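# Three arms move ball and ring to other stand

## Task

Shift the ball from the stand it sits on to the second stand, which stands in the gap between the benches out of every hand's reach. Under the ball a ring rests on the stand's collar, tied by ropes to a metal block on each arm's own bench. The ring must end up lying on the second stand's collar with the ball on that stand; tipping or yanking the ring can make the ball roll away. At the end every block must rest on a bench.

## Robot and tools

Setup: three i2rt Big YAM arms (arm1, arm2, arm3), each carrying a five-finger right hand. No hand reaches the gap between the benches, so ball and ring can only be moved there by pulling the ropes to the blocks on each arm's bench. All poses are in a single scene frame in metres, origin on the floor, +z up. Bench tops where parts can rest are at z=+0.950. Feet (base_link): arm1 at (+0.165, +1.507, +0.961), quat_wxyz (+0.685, +0.001, -0.002, -0.729); arm2 at (-1.550, -0.451, +1.024), quat (+0.974, +0.006, -0.003, +0.225); arm3 at (+1.427, -0.620, +1.019), quat (+0.083, -0.008, +0.003, +0.997). Each foot faces along its own +x. Reach is about 1.07 m from the joint 1 axis.

Hand geometry: the hand point sits 0.045 m ahead of the palm. Its +z runs along straight fingers, +y out of the palm, +x across the palm away from the thumb. With joints 1, 5, 6 at 0 and the hand level and forward, the palm is down and the thumb left. The wrist camera is on the little-finger side; with joint 6 near -1.3 it sits on top and its picture is upright. A rigid bracket on the little-finger side can strike objects. Thumb turned in front of the palm lets the hand wrap things 0.035 to 0.065 m thick; handles down to about 0.025 m can be held.

Tool move: one action for any subset of arm1, arm2, arm3, plus optional cameras. Each arm's entry is its own object. Inside it:
- joints: absolute targets keyed by name. joint1_rad -2.879..2.879 (base turn, positive counter-clockwise from above), joint2_rad 0..3.141 (shoulder), joint3_rad 0..3.019 (elbow), joint4_rad -1.692..1.57 (hand pitch, positive lifts fingers), joint5_rad -1.57..1.57 (sideways, positive to arm's right), joint6_rad -2.094..2.094 (roll, positive clockwise seen from behind). Radians. Finger keys hand_little, hand_ring, hand_middle, hand_index, hand_thumb_bend, hand_thumb_turn run -1 (closed; for thumb_turn, across the palm) to +1 (open). hand_force_limit -1..1 maps to about 0..10 N at the fingertip (0..15 N for thumb motors). hand_speed -0.96..1; full speed from +0.48 up.
- target: a list of seven numbers [x, y, z, qw, qx, qy, qz], an absolute hand-point pose in the scene frame (metres, unit quaternion), same layout as the printed hand line. The hand moves in a straight line from its hand_target pose toward it. With target, joints may only contain the hand_ keys.
- speed: top speed for target in m/s, 0.002..4.3, default 0.25; rotation capped at twice that in rad/s.
- min_time_s: 0.1..8 s, minimum duration of that arm's joint motions.
All parts start together; the hand paths of one action finish together. Paths stop after 10 s and an action lasts at most 15 s. Paths ignore obstacles and other arms; hands lag, wander, and may overshoot speed near full stretch. A stretched, fast arm can swing up to about 30 degrees past its goal. Leaving an arm out does not stop it pushing toward an older target. A move with no action returns full state and all cameras.

Tool wait: seconds 0..10, commands nothing, returns state; cameras as in move. Tool zoom_image: camera name and region [x0, y0, x1, y1] in pixels (images 896x504, origin top-left, region at most 504 by 504), only for cameras in the latest images. show_instructions shows the reference page. finished_scene (scene 1) ends the scene for good; the result must hold without the robots.

Cameras: arm1_cam_wrist, arm2_cam_wrist, arm3_cam_wrist, cam_low, cam_side, cam_top, or all. An unknown name makes the call invalid.

Reading results: move lists arms that got motion; as last shown marks an uncommanded arm, whose status lines say not commanded. pictures gives image order. A hand counts as done within 1 cm and 2 degrees. off_target is not a stop: the arm rests short and may still push. time_out is a stop; on_its_own shows the held target. joint command not followed or pose unreachable means a safety check withheld the arm's targets (grip commands still run); not_followed drops a hand target. If a move or wait is refused or a stop hits it, later calls of the same reply are skipped. hand_stopped_by lists little, ring, middle, index, thumb_bend, thumb_turn: moving, target, force, stalled, fault. *_load_n are fingertip loads in N, positive pushed open; a lost grip shows as load near 0. Joint velocities in rad/s; within noise means at rest. Joint torques wrap at ±28 N m for joints 3 and 4. Printed hand position is less accurate at long reach.

Gripping: a finger motor only starts when its target changes by at least 0.002, then locks on arrival or at the force limit. To grip harder raise hand_force_limit and send a more closed target; to release send a more open one. Close at hand_speed -0.94 or below for gentle grips. Start values: force limit 0, speed -0.8.

Avoid: robots pressing against each other (closing fingers on another hand counts) which ends the scene; hard hits; anything leaving the work area or landing on the floor; drops, jerks, or tipping the ring so the ball rolls off; letting go of moving parts; straining fingers. Joint-space moves swing wide, so prefer slow target paths near others. Holding loads or stretched poses heats motors; at 85 °C MOTOR HOT appears, at 100 °C the arm drops for 30 to 60 s, and blocked keys show limit_stop_at_motor_heat to be resent. Brief outside pushes on loose objects can occur.

Each tool is called after "Call:" in YAML: its name, and indented under it one key for each argument.

Reference images:

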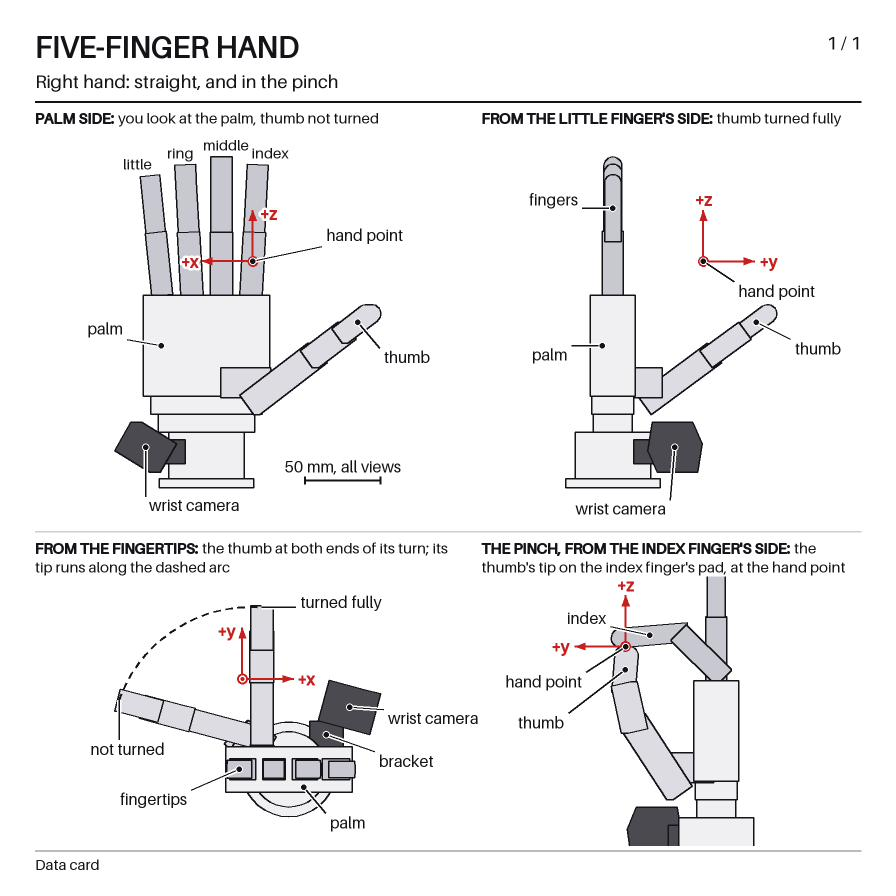

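## Session

Call:
move:

Scene clock: 0.00 s.
Joint torques (N m): no reading
Motor temperatures (°C): arm1=[21 16 21 19 21 25] | arm2=[20 22 18 20 20 21] | arm3=[22 19 18 18 19 19]
Heat: arm1: hottest joint6_rad 25 °C; arm2: hottest joint2_rad 22 °C; arm3: hottest joint1_rad 22 °C.
Joint velocities: within noise
arm1.joint_positions: joint1_rad=-0.315 joint2_rad=+0.608 joint3_rad=+1.423 joint4_rad=-1.360 joint5_rad=-0.174 joint6_rad=-1.463 hand_little=+1.000 hand_ring=+1.000 hand_middle=+1.000 hand_index=+1.000 hand_thumb_turn=+1.000 hand_thumb_bend=+1.000 hand_force_limit=+0.000 hand_speed=-0.800
arm1.joint_status: not commanded
arm1.hand_stopped_by: target,target,target,target,target,target
arm1.little_load_n: 0.0
arm1.ring_load_n: 0.0
arm1.middle_load_n: 0.0
arm1.index_load_n: 0.0
arm1.thumb_bend_load_n: 0.0
arm1.thumb_turn_load_n: 0.0
arm1.hand: x=+0.0579 y=+1.3040 z=+1.4670 quat_wxyz=(+0.342, +0.484, -0.722, +0.359) (m; scene frame)
arm1.hand_target: x=+0.0585 y=+1.3054 z=+1.4751 quat_wxyz=(+0.349, +0.482, -0.717, +0.363) (m; scene frame)
arm1.hand_status: not commanded
arm2.joint_positions: joint1_rad=-0.814 joint2_rad=+0.638 joint3_rad=+1.379 joint4_rad=-1.394 joint5_rad=-0.185 joint6_rad=-0.833 hand_little=+1.000 hand_ring=+1.000 hand_middle=+1.000 hand_index=+1.000 hand_thumb_turn=+1.000 hand_thumb_bend=+1.000 hand_force_limit=+0.000 hand_speed=-0.800
arm2.joint_status: not commanded
arm2.hand_stopped_by: target,target,target,target,target,target
arm2.little_load_n: 0.0
arm2.ring_load_n: 0.0
arm2.middle_load_n: 0.0
arm2.index_load_n: 0.0
arm2.thumb_bend_load_n: 0.0
arm2.thumb_turn_load_n: 0.0
arm2.hand: x=-1.3456 y=-0.5224 z=+1.4786 quat_wxyz=(-0.170, +0.781, -0.433, +0.416) (m; scene frame)
arm2.hand_target: x=-1.3450 y=-0.5227 z=+1.4891 quat_wxyz=(-0.172, +0.777, -0.429, +0.427) (m; scene frame)
arm2.hand_status: not commanded
arm3.joint_positions: joint1_rad=-0.496 joint2_rad=+0.628 joint3_rad=+1.391 joint4_rad=-1.603 joint5_rad=+0.105 joint6_rad=-1.454 hand_little=+1.000 hand_ring=+1.000 hand_middle=+1.000 hand_index=+1.000 hand_thumb_turn=+1.000 hand_thumb_bend=+1.000 hand_force_limit=+0.000 hand_speed=-0.800
arm3.joint_status: not commanded
arm3.hand_stopped_by: target,target,target,target,target,target
arm3.little_load_n: 0.0
arm3.ring_load_n: 0.0
arm3.middle_load_n: 0.0
arm3.index_load_n: 0.0
arm3.thumb_bend_load_n: 0.0
arm3.thumb_turn_load_n: 0.5
arm3.hand: x=+1.3275 y=-0.4467 z=+1.4690 quat_wxyz=(-0.323, +0.372, +0.859, +0.143) (m; scene frame)
arm3.hand_target: x=+1.3276 y=-0.4469 z=+1.4768 quat_wxyz=(-0.332, +0.371, +0.855, +0.145) (m; scene frame)
arm3.hand_status: not commanded
pictures: arm1_cam_wrist, arm2_cam_wrist, arm3_cam_wrist, cam_low, cam_side, cam_top

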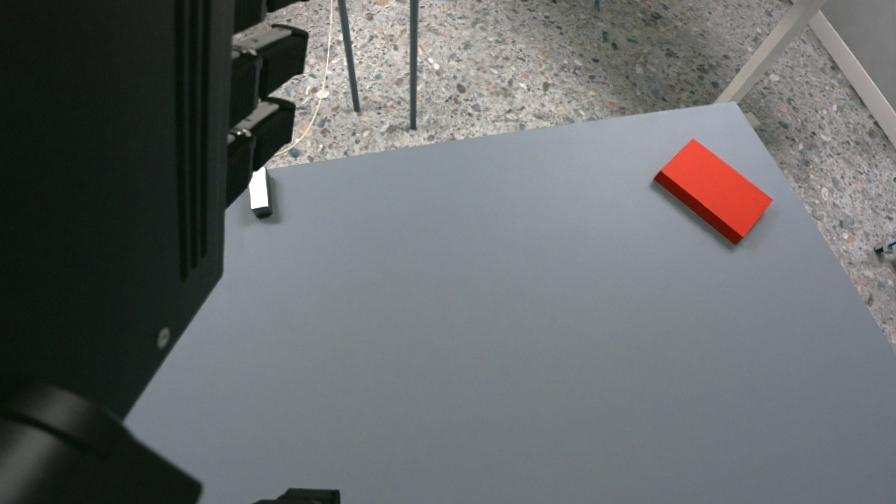

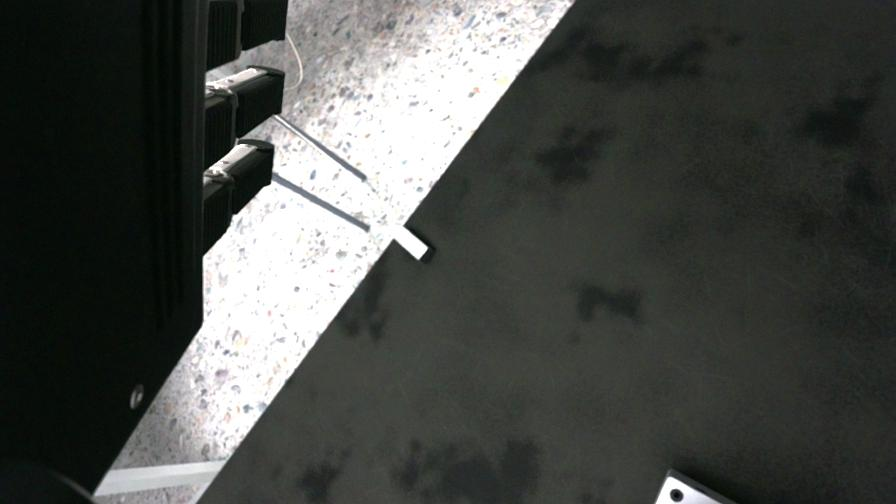

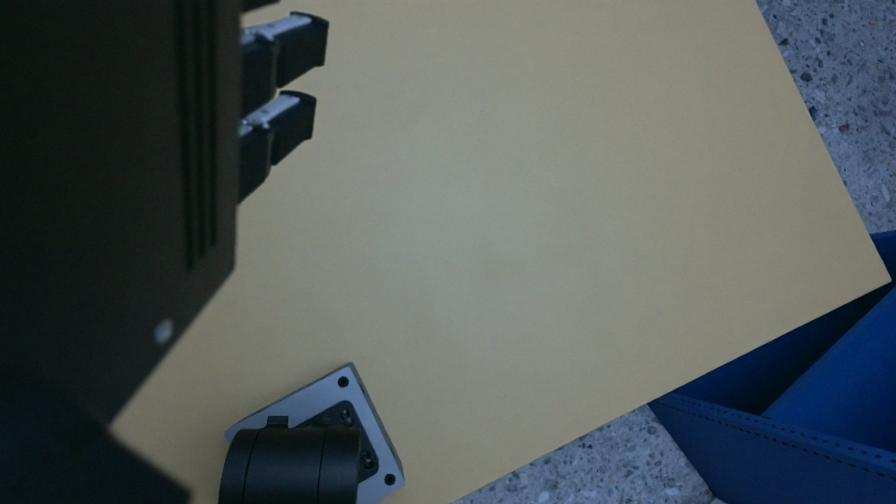

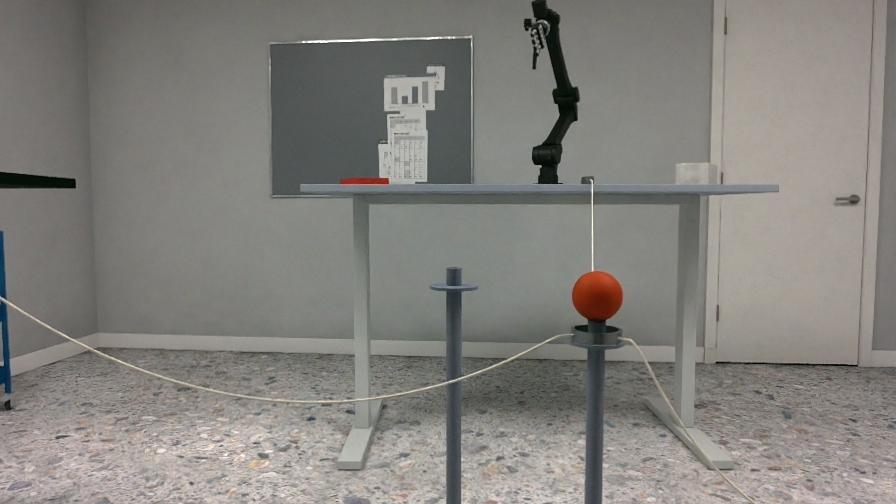

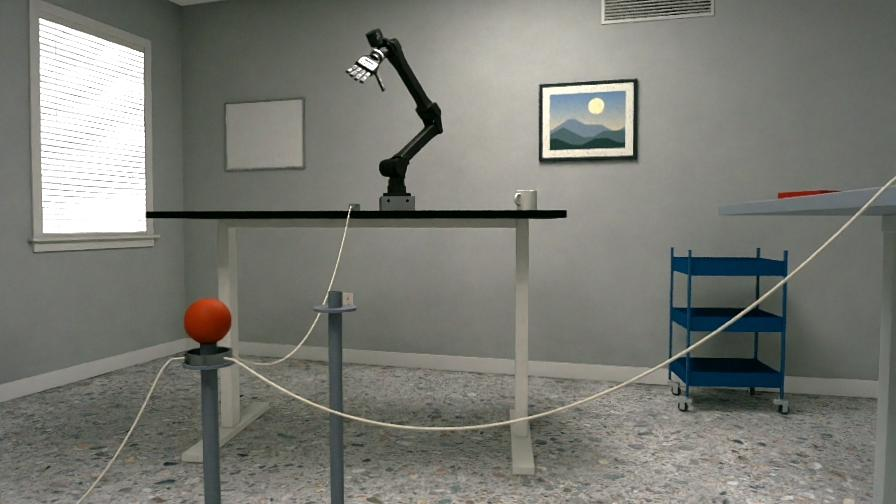

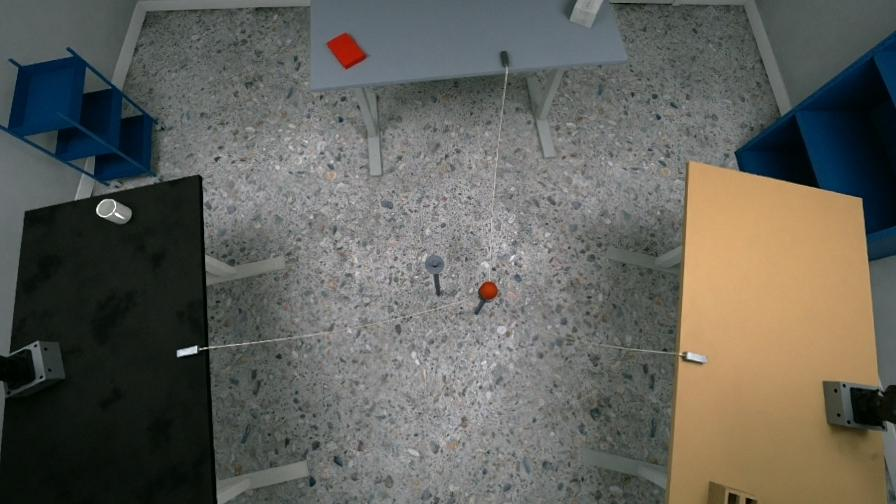

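Call:
zoom_image:
  camera: "cam_low"
  region: [400, 150, 700, 400]

Call:
zoom_image:
  camera: "cam_side"
  region: [150, 180, 400, 400]

Call:
zoom_image:
  camera: "cam_top"
  region: [400, 230, 540, 330]

Call:
zoom_image:
  camera: "cam_top"
  region: [0, 320, 240, 420]

Call:
zoom_image:
  camera: "cam_top"
  region: [660, 330, 896, 450]

Call:
zoom_image:
  camera: "cam_top"
  region: [440, 0, 600, 120]

Scaled by 1.680.

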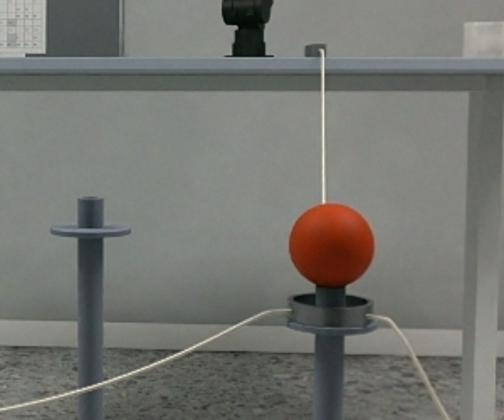

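Scaled by 2.016.

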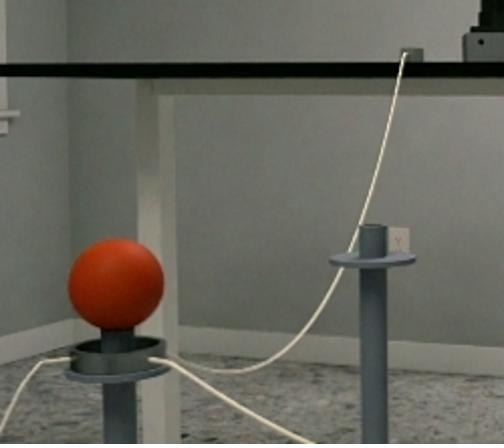

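Scaled by 3.600.

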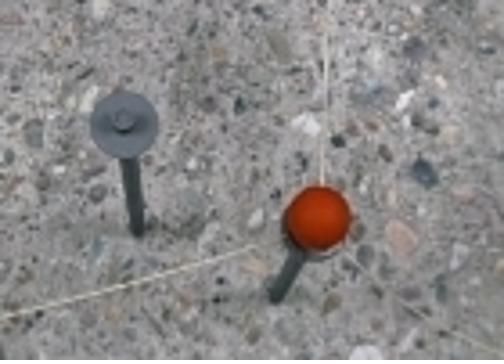

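Scaled by 2.100.

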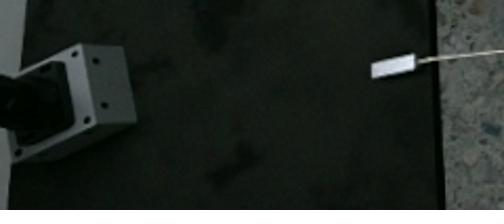

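Scaled by 2.136.

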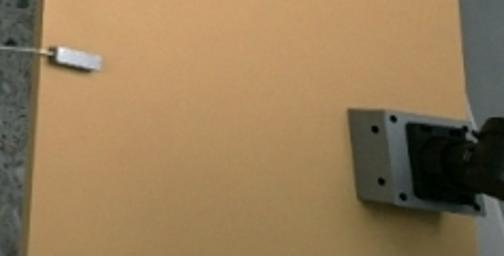

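Scaled by 3.150.

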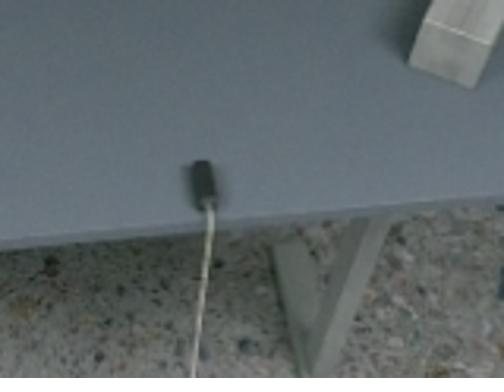

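Call:
zoom_image:
  camera: "arm1_cam_wrist"
  region: [220, 120, 360, 260]

Call:
zoom_image:
  camera: "arm2_cam_wrist"
  region: [340, 170, 500, 300]

Scaled by 3.600.

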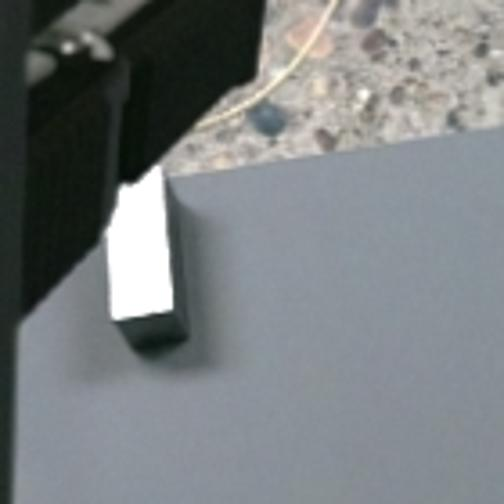

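Scaled by 3.150.

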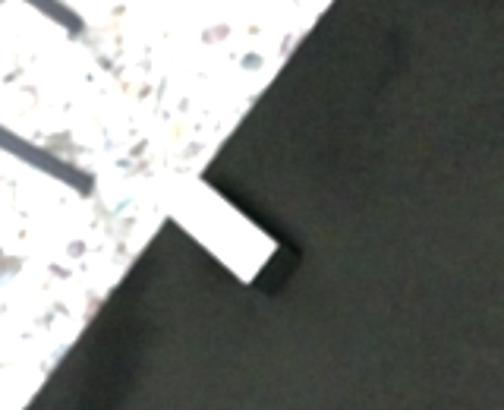

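Call:
move:
  arm1: {"target": [0.271, 0.93, 1.16, 0.3517, -0.6344, -0.6021, 0.3337], "speed": 0.25, "joints": {"hand_speed": 0.2, "hand_thumb_turn": -1, "hand_thumb_bend": 0.4, "hand_index": 0.25, "hand_middle": 0.25, "hand_ring": 0.25, "hand_little": 0.25}}
  arm2: {"target": [-0.99, -0.395, 1.16, 0.0633, -0.1142, 0.8672, -0.4806], "speed": 0.25, "joints": {"hand_speed": 0.2, "hand_thumb_turn": -1, "hand_thumb_bend": 0.4, "hand_index": 0.25, "hand_middle": 0.25, "hand_ring": 0.25, "hand_little": 0.25}}
  arm3: {"target": [0.9, -0.44, 1.16, 0.4788, -0.8638, 0.1368, -0.0758], "speed": 0.25, "joints": {"hand_speed": 0.2, "hand_thumb_turn": -1, "hand_thumb_bend": 0.4, "hand_index": 0.25, "hand_middle": 0.25, "hand_ring": 0.25, "hand_little": 0.25}}
  cameras: ["all"]

Scene clock: 281.33 s.
Joint torques (N m): arm1=[-1.38 -14.8 12.57 -0.95 0.47 0.1] | arm2=[0.32 -13.86 9.95 -0.21 0.72 0.26] | arm3=[0.32 -15.33 12.41 -1.03 0.76 0.26]
Motor temperatures (°C): arm1=[21 16 33 19 20 24] | arm2=[19 22 28 20 20 20] | arm3=[21 19 31 18 19 19]
Heat: arm1: hottest joint3_rad 33 °C; arm2: hottest joint3_rad 28 °C; arm3: hottest joint3_rad 31 °C.
move: arm1 off_target; arm2 off_target; arm3 off_target
Joint velocities: within noise
arm1.joint_positions: joint1_rad=+0.480 joint2_rad=+1.832 joint3_rad=+1.688 joint4_rad=-1.669 joint5_rad=+0.908 joint6_rad=+2.015 hand_little=+0.250 hand_ring=+0.250 hand_middle=+0.250 hand_index=+0.250 hand_thumb_turn=-1.000 hand_thumb_bend=+0.400 hand_force_limit=+0.000 hand_speed=+0.200
arm1.joint_status: all done
arm1.hand_stopped_by: target,target,target,target,target,target
arm1.little_load_n: 0.0
arm1.ring_load_n: 0.0
arm1.middle_load_n: 0.0
arm1.index_load_n: 0.0
arm1.thumb_bend_load_n: 0.0
arm1.thumb_turn_load_n: 0.0
arm1.hand: x=+0.2751 y=+0.9419 z=+1.1542 quat_wxyz=(+0.250, -0.603, -0.661, +0.370)
arm1.hand_target: x=+0.2705 y=+0.9305 z=+1.1595 quat_wxyz=(+0.247, -0.614, -0.652, +0.369)
arm1.hand_status: off_target (0.014 m and 14.5 deg from the pose sent, 0.529 m and 136.9 deg at the start; a joint's target at an end of its range on 63 of 180 steps)
arm2.joint_positions: joint1_rad=-0.118 joint2_rad=+1.798 joint3_rad=+1.431 joint4_rad=-1.376 joint5_rad=+1.018 joint6_rad=+1.722 hand_little=+0.250 hand_ring=+0.250 hand_middle=+0.250 hand_index=+0.250 hand_thumb_turn=-1.000 hand_thumb_bend=+0.400 hand_force_limit=+0.000 hand_speed=+0.200
arm2.joint_status: all done
arm2.hand_stopped_by: target,target,target,target,target,target
arm2.little_load_n: 0.0
arm2.ring_load_n: 0.0
arm2.middle_load_n: 0.0
arm2.index_load_n: 0.0
arm2.thumb_bend_load_n: 0.0
arm2.thumb_turn_load_n: 0.0
arm2.hand: x=-1.0044 y=-0.4069 z=+1.1477 quat_wxyz=(-0.047, +0.121, -0.866, +0.483)
arm2.hand_target: x=-0.9909 y=-0.3951 z=+1.1600 quat_wxyz=(-0.064, +0.115, -0.867, +0.480)
arm2.hand_status: off_target (0.022 m and 2.1 deg from the pose sent, 0.494 m and 95.0 deg at the start)
arm3.joint_positions: joint1_rad=+0.081 joint2_rad=+1.836 joint3_rad=+1.538 joint4_rad=-1.634 joint5_rad=+0.979 joint6_rad=+1.991 hand_little=+0.250 hand_ring=+0.250 hand_middle=+0.250 hand_index=+0.250 hand_thumb_turn=-1.000 hand_thumb_bend=+0.400 hand_force_limit=+0.000 hand_speed=+0.200
arm3.joint_status: all done
arm3.hand_stopped_by: target,target,target,target,target,target
arm3.little_load_n: 0.0
arm3.ring_load_n: 0.0
arm3.middle_load_n: 0.0
arm3.index_load_n: 0.0
arm3.thumb_bend_load_n: 0.5
arm3.thumb_turn_load_n: 0.0
arm3.hand: x=+0.9149 y=-0.4367 z=+1.1548 quat_wxyz=(-0.480, +0.863, -0.132, +0.086)
arm3.hand_target: x=+0.9005 y=-0.4402 z=+1.1600 quat_wxyz=(-0.479, +0.864, -0.137, +0.075)
arm3.hand_status: off_target (0.016 m and 1.3 deg from the pose sent, 0.528 m and 136.7 deg at the start)
pictures: arm1_cam_wrist, arm2_cam_wrist, arm3_cam_wrist, cam_low, cam_side, cam_top

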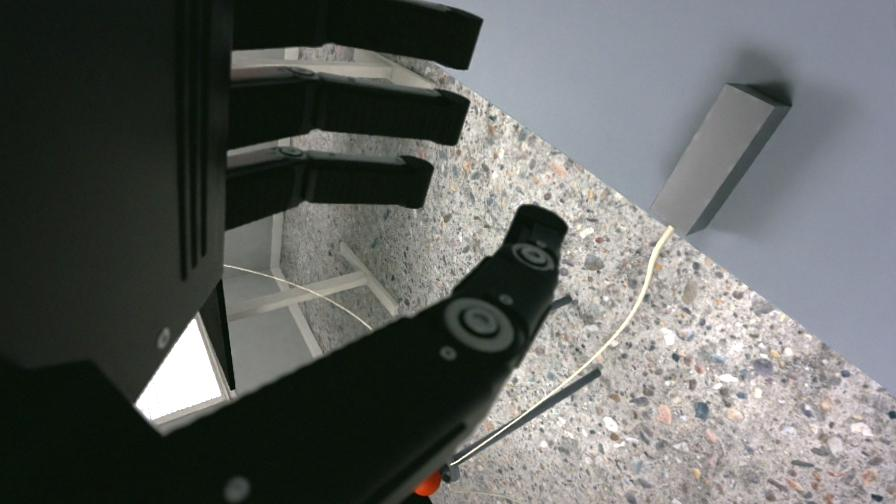

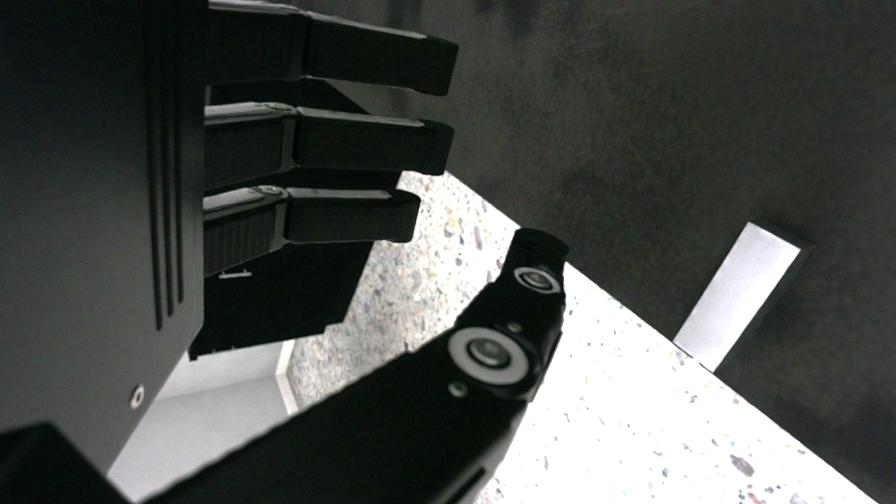

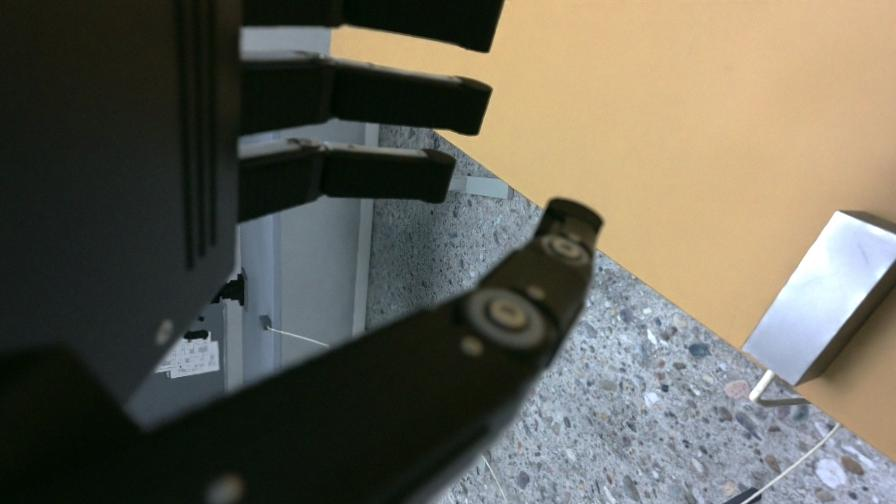

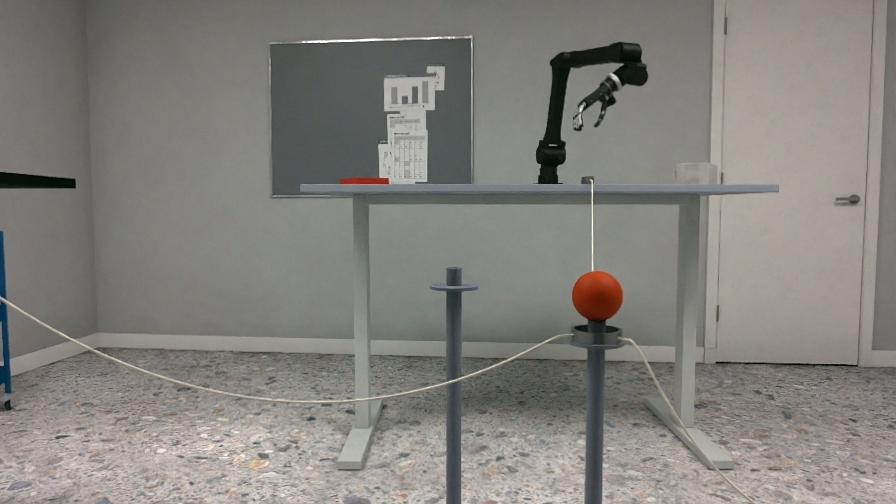

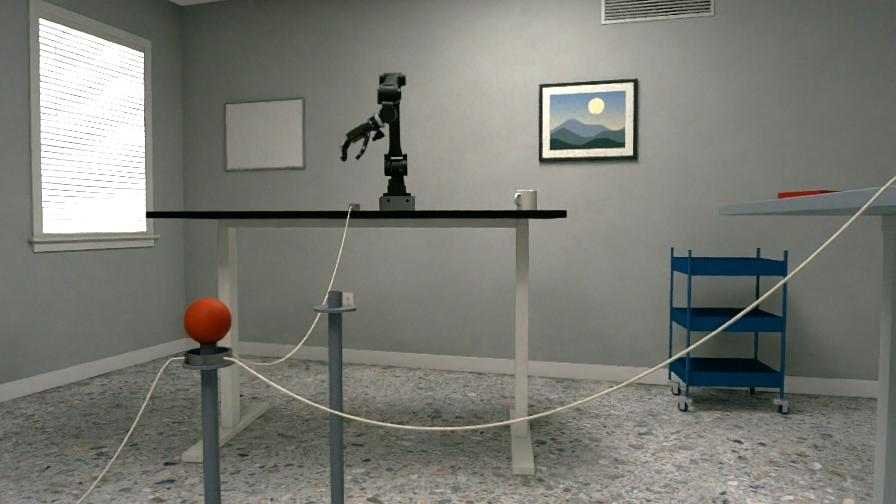

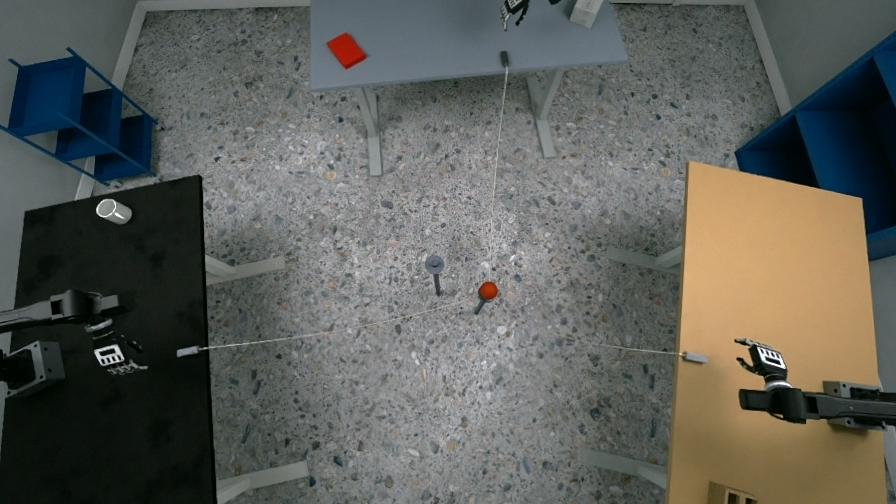

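Call:
move:
  arm1: {"target": [0.267, 0.905, 1.055, 0.3517, -0.6344, -0.6021, 0.3337], "speed": 0.15}
  arm2: {"target": [-0.962, -0.38, 1.06, 0.0633, -0.1142, 0.8672, -0.4806], "speed": 0.15}
  arm3: {"target": [0.871, -0.443, 1.055, 0.4788, -0.8638, 0.1368, -0.0758], "speed": 0.15}
  cameras: ["all"]

Scene clock: 358.67 s.
Joint torques (N m): arm1=[-1.26 -16.73 11.73 -1.25 0.44 0.08] | arm2=[0.44 -16.09 8.81 0.73 0.71 0.21] | arm3=[0.44 -18.14 10.48 -0.51 0.74 0.26]
Motor temperatures (°C): arm1=[21 20 41 18 21 24] | arm2=[20 24 29 20 21 20] | arm3=[20 23 33 18 20 19]
Heat: arm1: hottest joint3_rad 41 °C; arm2: hottest joint3_rad 29 °C; arm3: hottest joint3_rad 33 °C.
move: arm1 off_target; arm2 off_target; arm3 off_target
Joint velocities: within noise
arm1.joint_positions: joint1_rad=+0.455 joint2_rad=+2.053 joint3_rad=+1.747 joint4_rad=-1.669 joint5_rad=+0.890 joint6_rad=+2.099 hand_little=+0.250 hand_ring=+0.250 hand_middle=+0.250 hand_index=+0.250 hand_thumb_turn=-1.000 hand_thumb_bend=+0.400 hand_force_limit=+0.000 hand_speed=+0.200
arm1.joint_status: not commanded
arm1.hand_stopped_by: target,target,target,target,target,target
arm1.little_load_n: 0.0
arm1.ring_load_n: 0.0
arm1.middle_load_n: 0.0
arm1.index_load_n: 0.0
arm1.thumb_bend_load_n: 0.0
arm1.thumb_turn_load_n: 0.0
arm1.hand: x=+0.2708 y=+0.9162 z=+1.0531 quat_wxyz=(+0.304, -0.611, -0.647, +0.341)
arm1.hand_target: x=+0.2665 y=+0.9054 z=+1.0549 quat_wxyz=(+0.302, -0.620, -0.640, +0.340)
arm1.hand_status: off_target (0.012 m and 8.1 deg from the pose sent, 0.106 m and 14.5 deg at the start; a joint's target at an end of its range on 50 of 51 steps)
arm2.joint_positions: joint1_rad=-0.111 joint2_rad=+1.987 joint3_rad=+1.431 joint4_rad=-1.223 joint5_rad=+1.017 joint6_rad=+1.736 hand_little=+0.250 hand_ring=+0.250 hand_middle=+0.250 hand_index=+0.250 hand_thumb_turn=-1.000 hand_thumb_bend=+0.400 hand_force_limit=+0.000 hand_speed=+0.200
arm2.joint_status: not commanded
arm2.hand_stopped_by: target,target,target,target,target,target
arm2.little_load_n: 0.0
arm2.ring_load_n: 0.0
arm2.middle_load_n: 0.0
arm2.index_load_n: 0.0
arm2.thumb_bend_load_n: 0.0
arm2.thumb_turn_load_n: 0.0
arm2.hand: x=-0.9816 y=-0.3938 z=+1.0488 quat_wxyz=(-0.036, +0.127, -0.864, +0.486)
arm2.hand_target: x=-0.9631 y=-0.3800 z=+1.0607 quat_wxyz=(-0.063, +0.114, -0.867, +0.480)
arm2.hand_status: off_target (0.026 m and 3.5 deg from the pose sent, 0.101 m and 2.1 deg at the start)
arm3.joint_positions: joint1_rad=+0.090 joint2_rad=+2.020 joint3_rad=+1.538 joint4_rad=-1.470 joint5_rad=+0.975 joint6_rad=+2.006 hand_little=+0.250 hand_ring=+0.250 hand_middle=+0.250 hand_index=+0.250 hand_thumb_turn=-1.000 hand_thumb_bend=+0.400 hand_force_limit=+0.000 hand_speed=+0.200
arm3.joint_status: not commanded
arm3.hand_stopped_by: target,target,target,target,target,target
arm3.little_load_n: 0.0
arm3.ring_load_n: 0.0
arm3.middle_load_n: 0.0
arm3.index_load_n: 0.0
arm3.thumb_bend_load_n: 0.0
arm3.thumb_turn_load_n: 0.0
arm3.hand: x=+0.8843 y=-0.4397 z=+1.0539 quat_wxyz=(-0.480, +0.863, -0.130, +0.089)
arm3.hand_target: x=+0.8714 y=-0.4432 z=+1.0552 quat_wxyz=(-0.479, +0.864, -0.137, +0.076)
arm3.hand_status: off_target (0.014 m and 1.7 deg from the pose sent, 0.109 m and 1.3 deg at the start)
pictures: arm1_cam_wrist, arm2_cam_wrist, arm3_cam_wrist, cam_low, cam_side, cam_top

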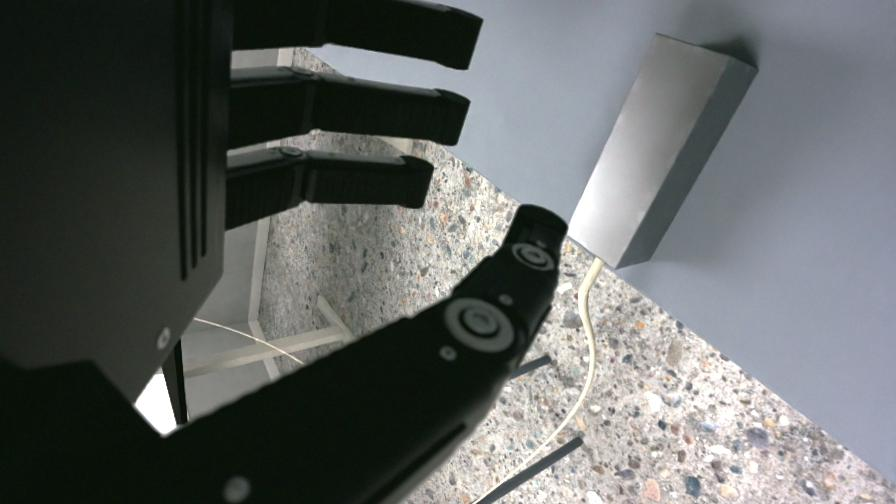

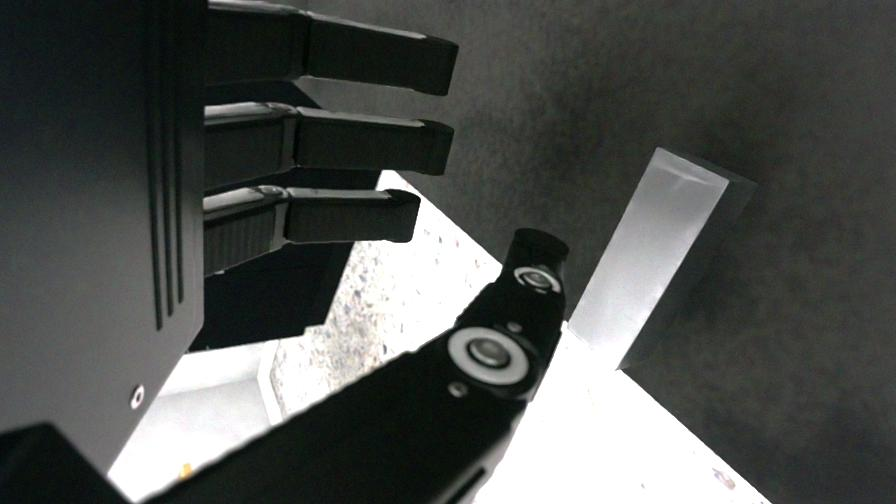

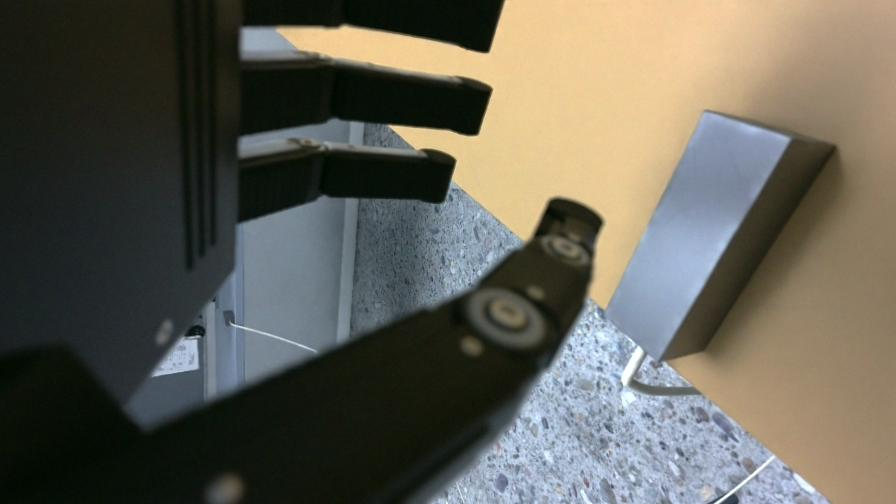

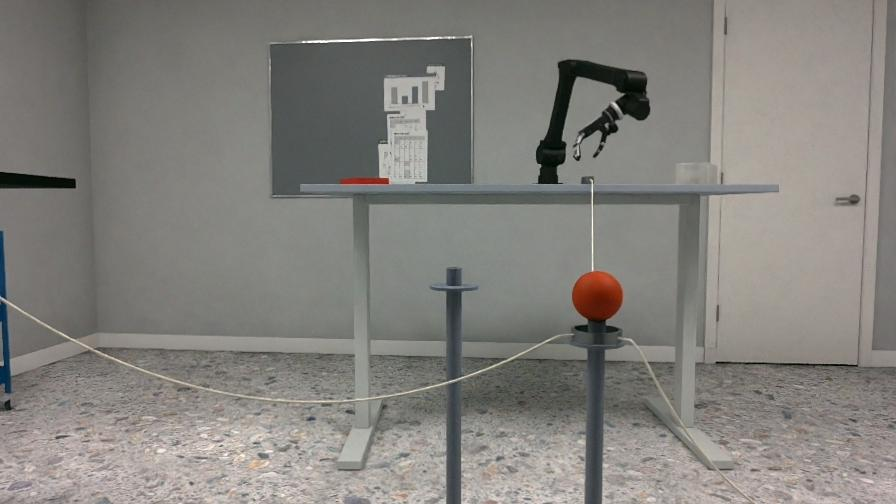

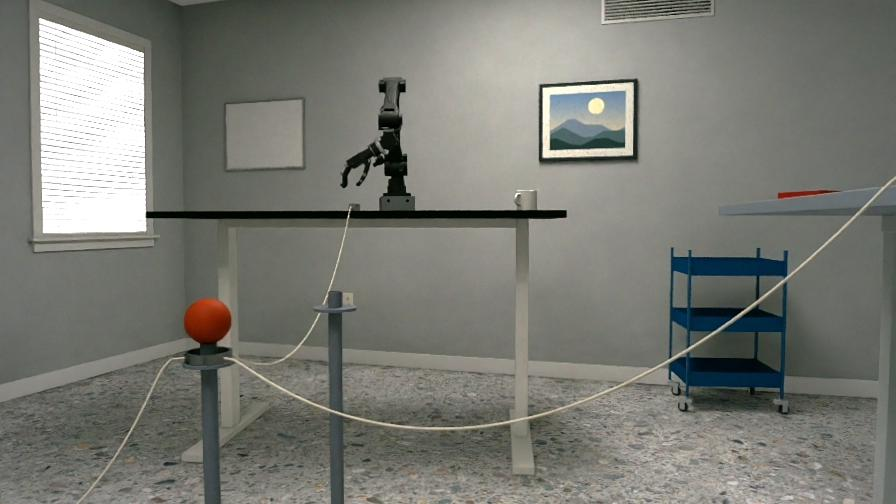

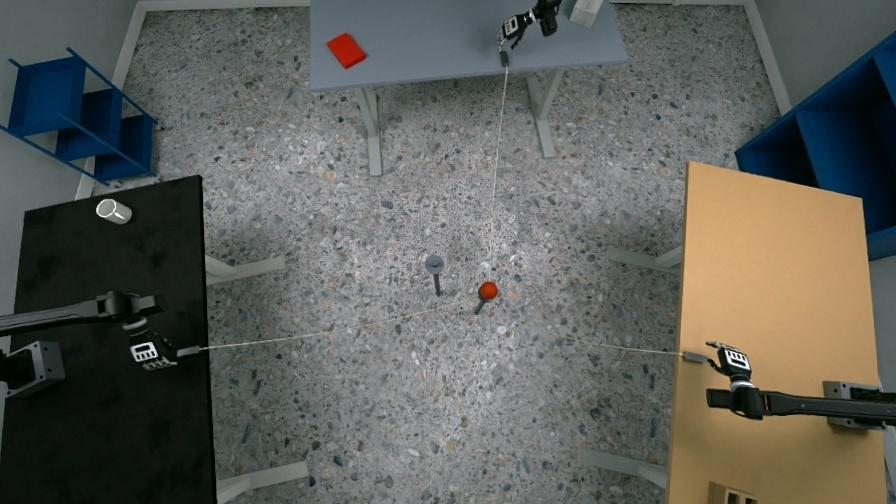

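Call:
move:
  arm1: {"target": [0.265, 0.934, 1.007, 0.3517, -0.6344, -0.6021, 0.3337], "speed": 0.1}
  arm2: {"target": [-0.947, -0.376, 1.016, 0.0633, -0.1142, 0.8672, -0.4806], "speed": 0.1}
  arm3: {"target": [0.871, -0.443, 1.006, 0.4788, -0.8638, 0.1368, -0.0758], "speed": 0.1}
  cameras: ["arm1_cam_wrist", "arm2_cam_wrist", "arm3_cam_wrist"]

Scene clock: 382.90 s.
Joint torques (N m): arm1=[-0.44 -16.26 7.32 -0.2 0.42 0.07] | arm2=[-0.15 -16.32 8.76 0.79 0.76 0.15] | arm3=[-0.03 -17.79 7.15 -0.36 0.86 0.26]
Motor temperatures (°C): arm1=[21 20 38 18 21 24] | arm2=[20 24 29 20 21 20] | arm3=[20 22 32 17 20 19]
Heat: arm1: hottest joint3_rad 38 °C; arm2: hottest joint3_rad 29 °C; arm3: hottest joint3_rad 32 °C.
move: arm1 off_target; arm2 off_target; arm3 off_target
Joint velocities: within noise
arm1.joint_positions: joint1_rad=+0.455 joint2_rad=+2.058 joint3_rad=+1.681 joint4_rad=-1.631 joint5_rad=+0.865 joint6_rad=+2.100 hand_little=+0.250 hand_ring=+0.250 hand_middle=+0.250 hand_index=+0.250 hand_thumb_turn=-1.000 hand_thumb_bend=+0.400 hand_force_limit=+0.000 hand_speed=+0.200
arm1.joint_status: not commanded
arm1.hand_stopped_by: target,target,target,target,target,target
arm1.little_load_n: 0.0
arm1.ring_load_n: 0.0
arm1.middle_load_n: 0.0
arm1.index_load_n: 0.0
arm1.thumb_bend_load_n: 0.0
arm1.thumb_turn_load_n: 0.0
arm1.hand: x=+0.2681 y=+0.9329 z=+1.0247 quat_wxyz=(+0.315, -0.609, -0.652, +0.324)
arm1.hand_target: x=+0.2646 y=+0.9343 z=+1.0072 quat_wxyz=(+0.322, -0.610, -0.650, +0.319)
arm1.hand_status: off_target (0.018 m and 7.8 deg from the pose sent, 0.050 m and 8.0 deg at the start; a joint's target at an end of its range on 42 of 42 steps)
arm2.joint_positions: joint1_rad=-0.111 joint2_rad=+2.075 joint3_rad=+1.454 joint4_rad=-1.148 joint5_rad=+1.017 joint6_rad=+1.736 hand_little=+0.250 hand_ring=+0.250 hand_middle=+0.250 hand_index=+0.250 hand_thumb_turn=-1.000 hand_thumb_bend=+0.400 hand_force_limit=+0.000 hand_speed=+0.200
arm2.joint_status: not commanded
arm2.hand_stopped_by: target,target,target,target,target,target
arm2.little_load_n: 0.0
arm2.ring_load_n: 0.0
arm2.middle_load_n: 0.0
arm2.index_load_n: 0.0
arm2.thumb_bend_load_n: 0.0
arm2.thumb_turn_load_n: 0.5
arm2.hand: x=-0.9669 y=-0.3879 z=+1.0077 quat_wxyz=(-0.040, +0.125, -0.865, +0.485)
arm2.hand_target: x=-0.9480 y=-0.3760 z=+1.0166 quat_wxyz=(-0.063, +0.114, -0.867, +0.480)
arm2.hand_status: off_target (0.025 m and 3.0 deg from the pose sent, 0.051 m and 3.5 deg at the start)
arm3.joint_positions: joint1_rad=+0.090 joint2_rad=+2.081 joint3_rad=+1.538 joint4_rad=-1.368 joint5_rad=+0.975 joint6_rad=+2.006 hand_little=+0.250 hand_ring=+0.250 hand_middle=+0.250 hand_index=+0.250 hand_thumb_turn=-1.000 hand_thumb_bend=+0.400 hand_force_limit=+0.000 hand_speed=+0.200
arm3.joint_status: not commanded
arm3.hand_stopped_by: target,target,target,target,target,target
arm3.little_load_n: 0.0
arm3.ring_load_n: 0.0
arm3.middle_load_n: 0.0
arm3.index_load_n: 0.0
arm3.thumb_bend_load_n: 0.0
arm3.thumb_turn_load_n: 0.0
arm3.hand: x=+0.8688 y=-0.4388 z=+1.0180 quat_wxyz=(-0.479, +0.864, -0.140, +0.072)
arm3.hand_target: x=+0.8713 y=-0.4430 z=+1.0061 quat_wxyz=(-0.479, +0.864, -0.137, +0.076)
arm3.hand_status: off_target (0.013 m and 0.6 deg from the pose sent, 0.050 m and 1.7 deg at the start)

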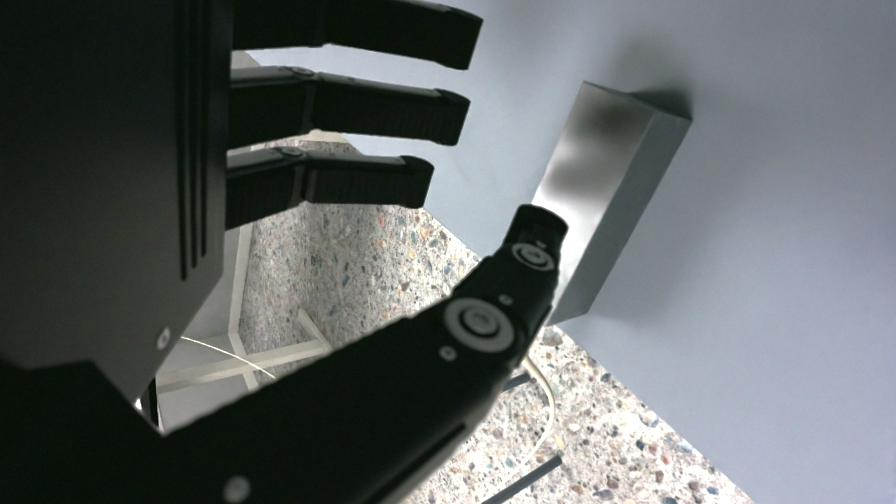

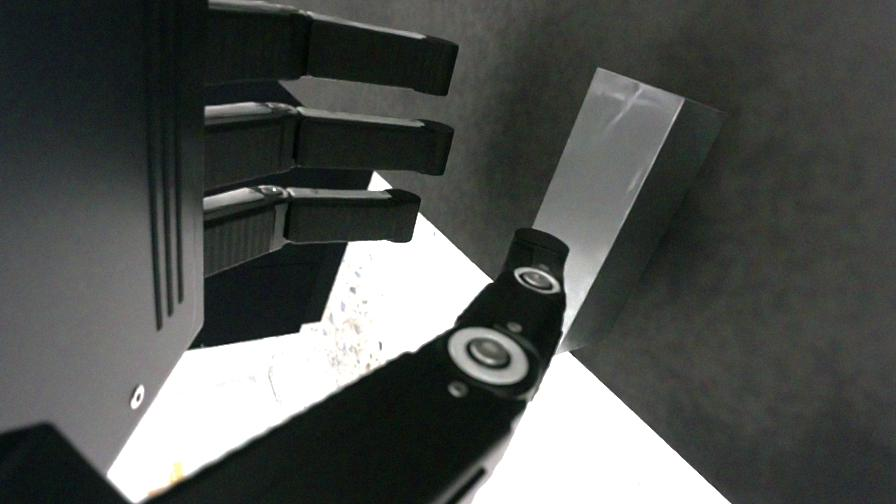

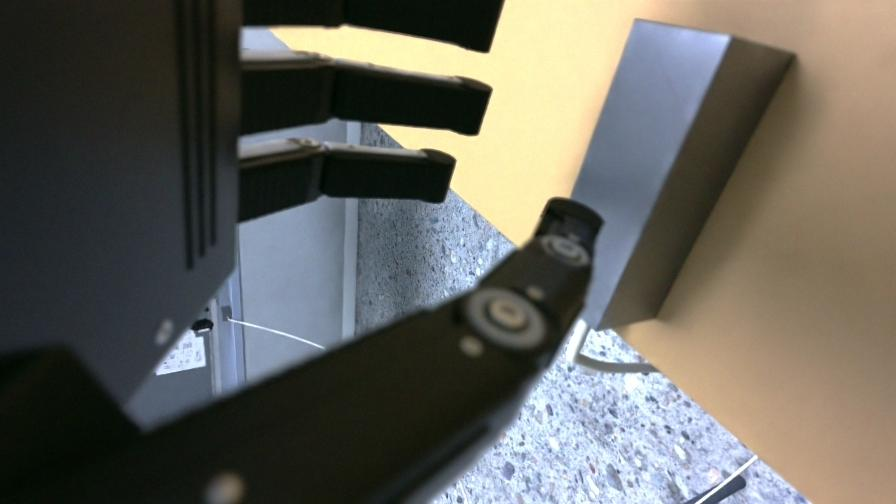

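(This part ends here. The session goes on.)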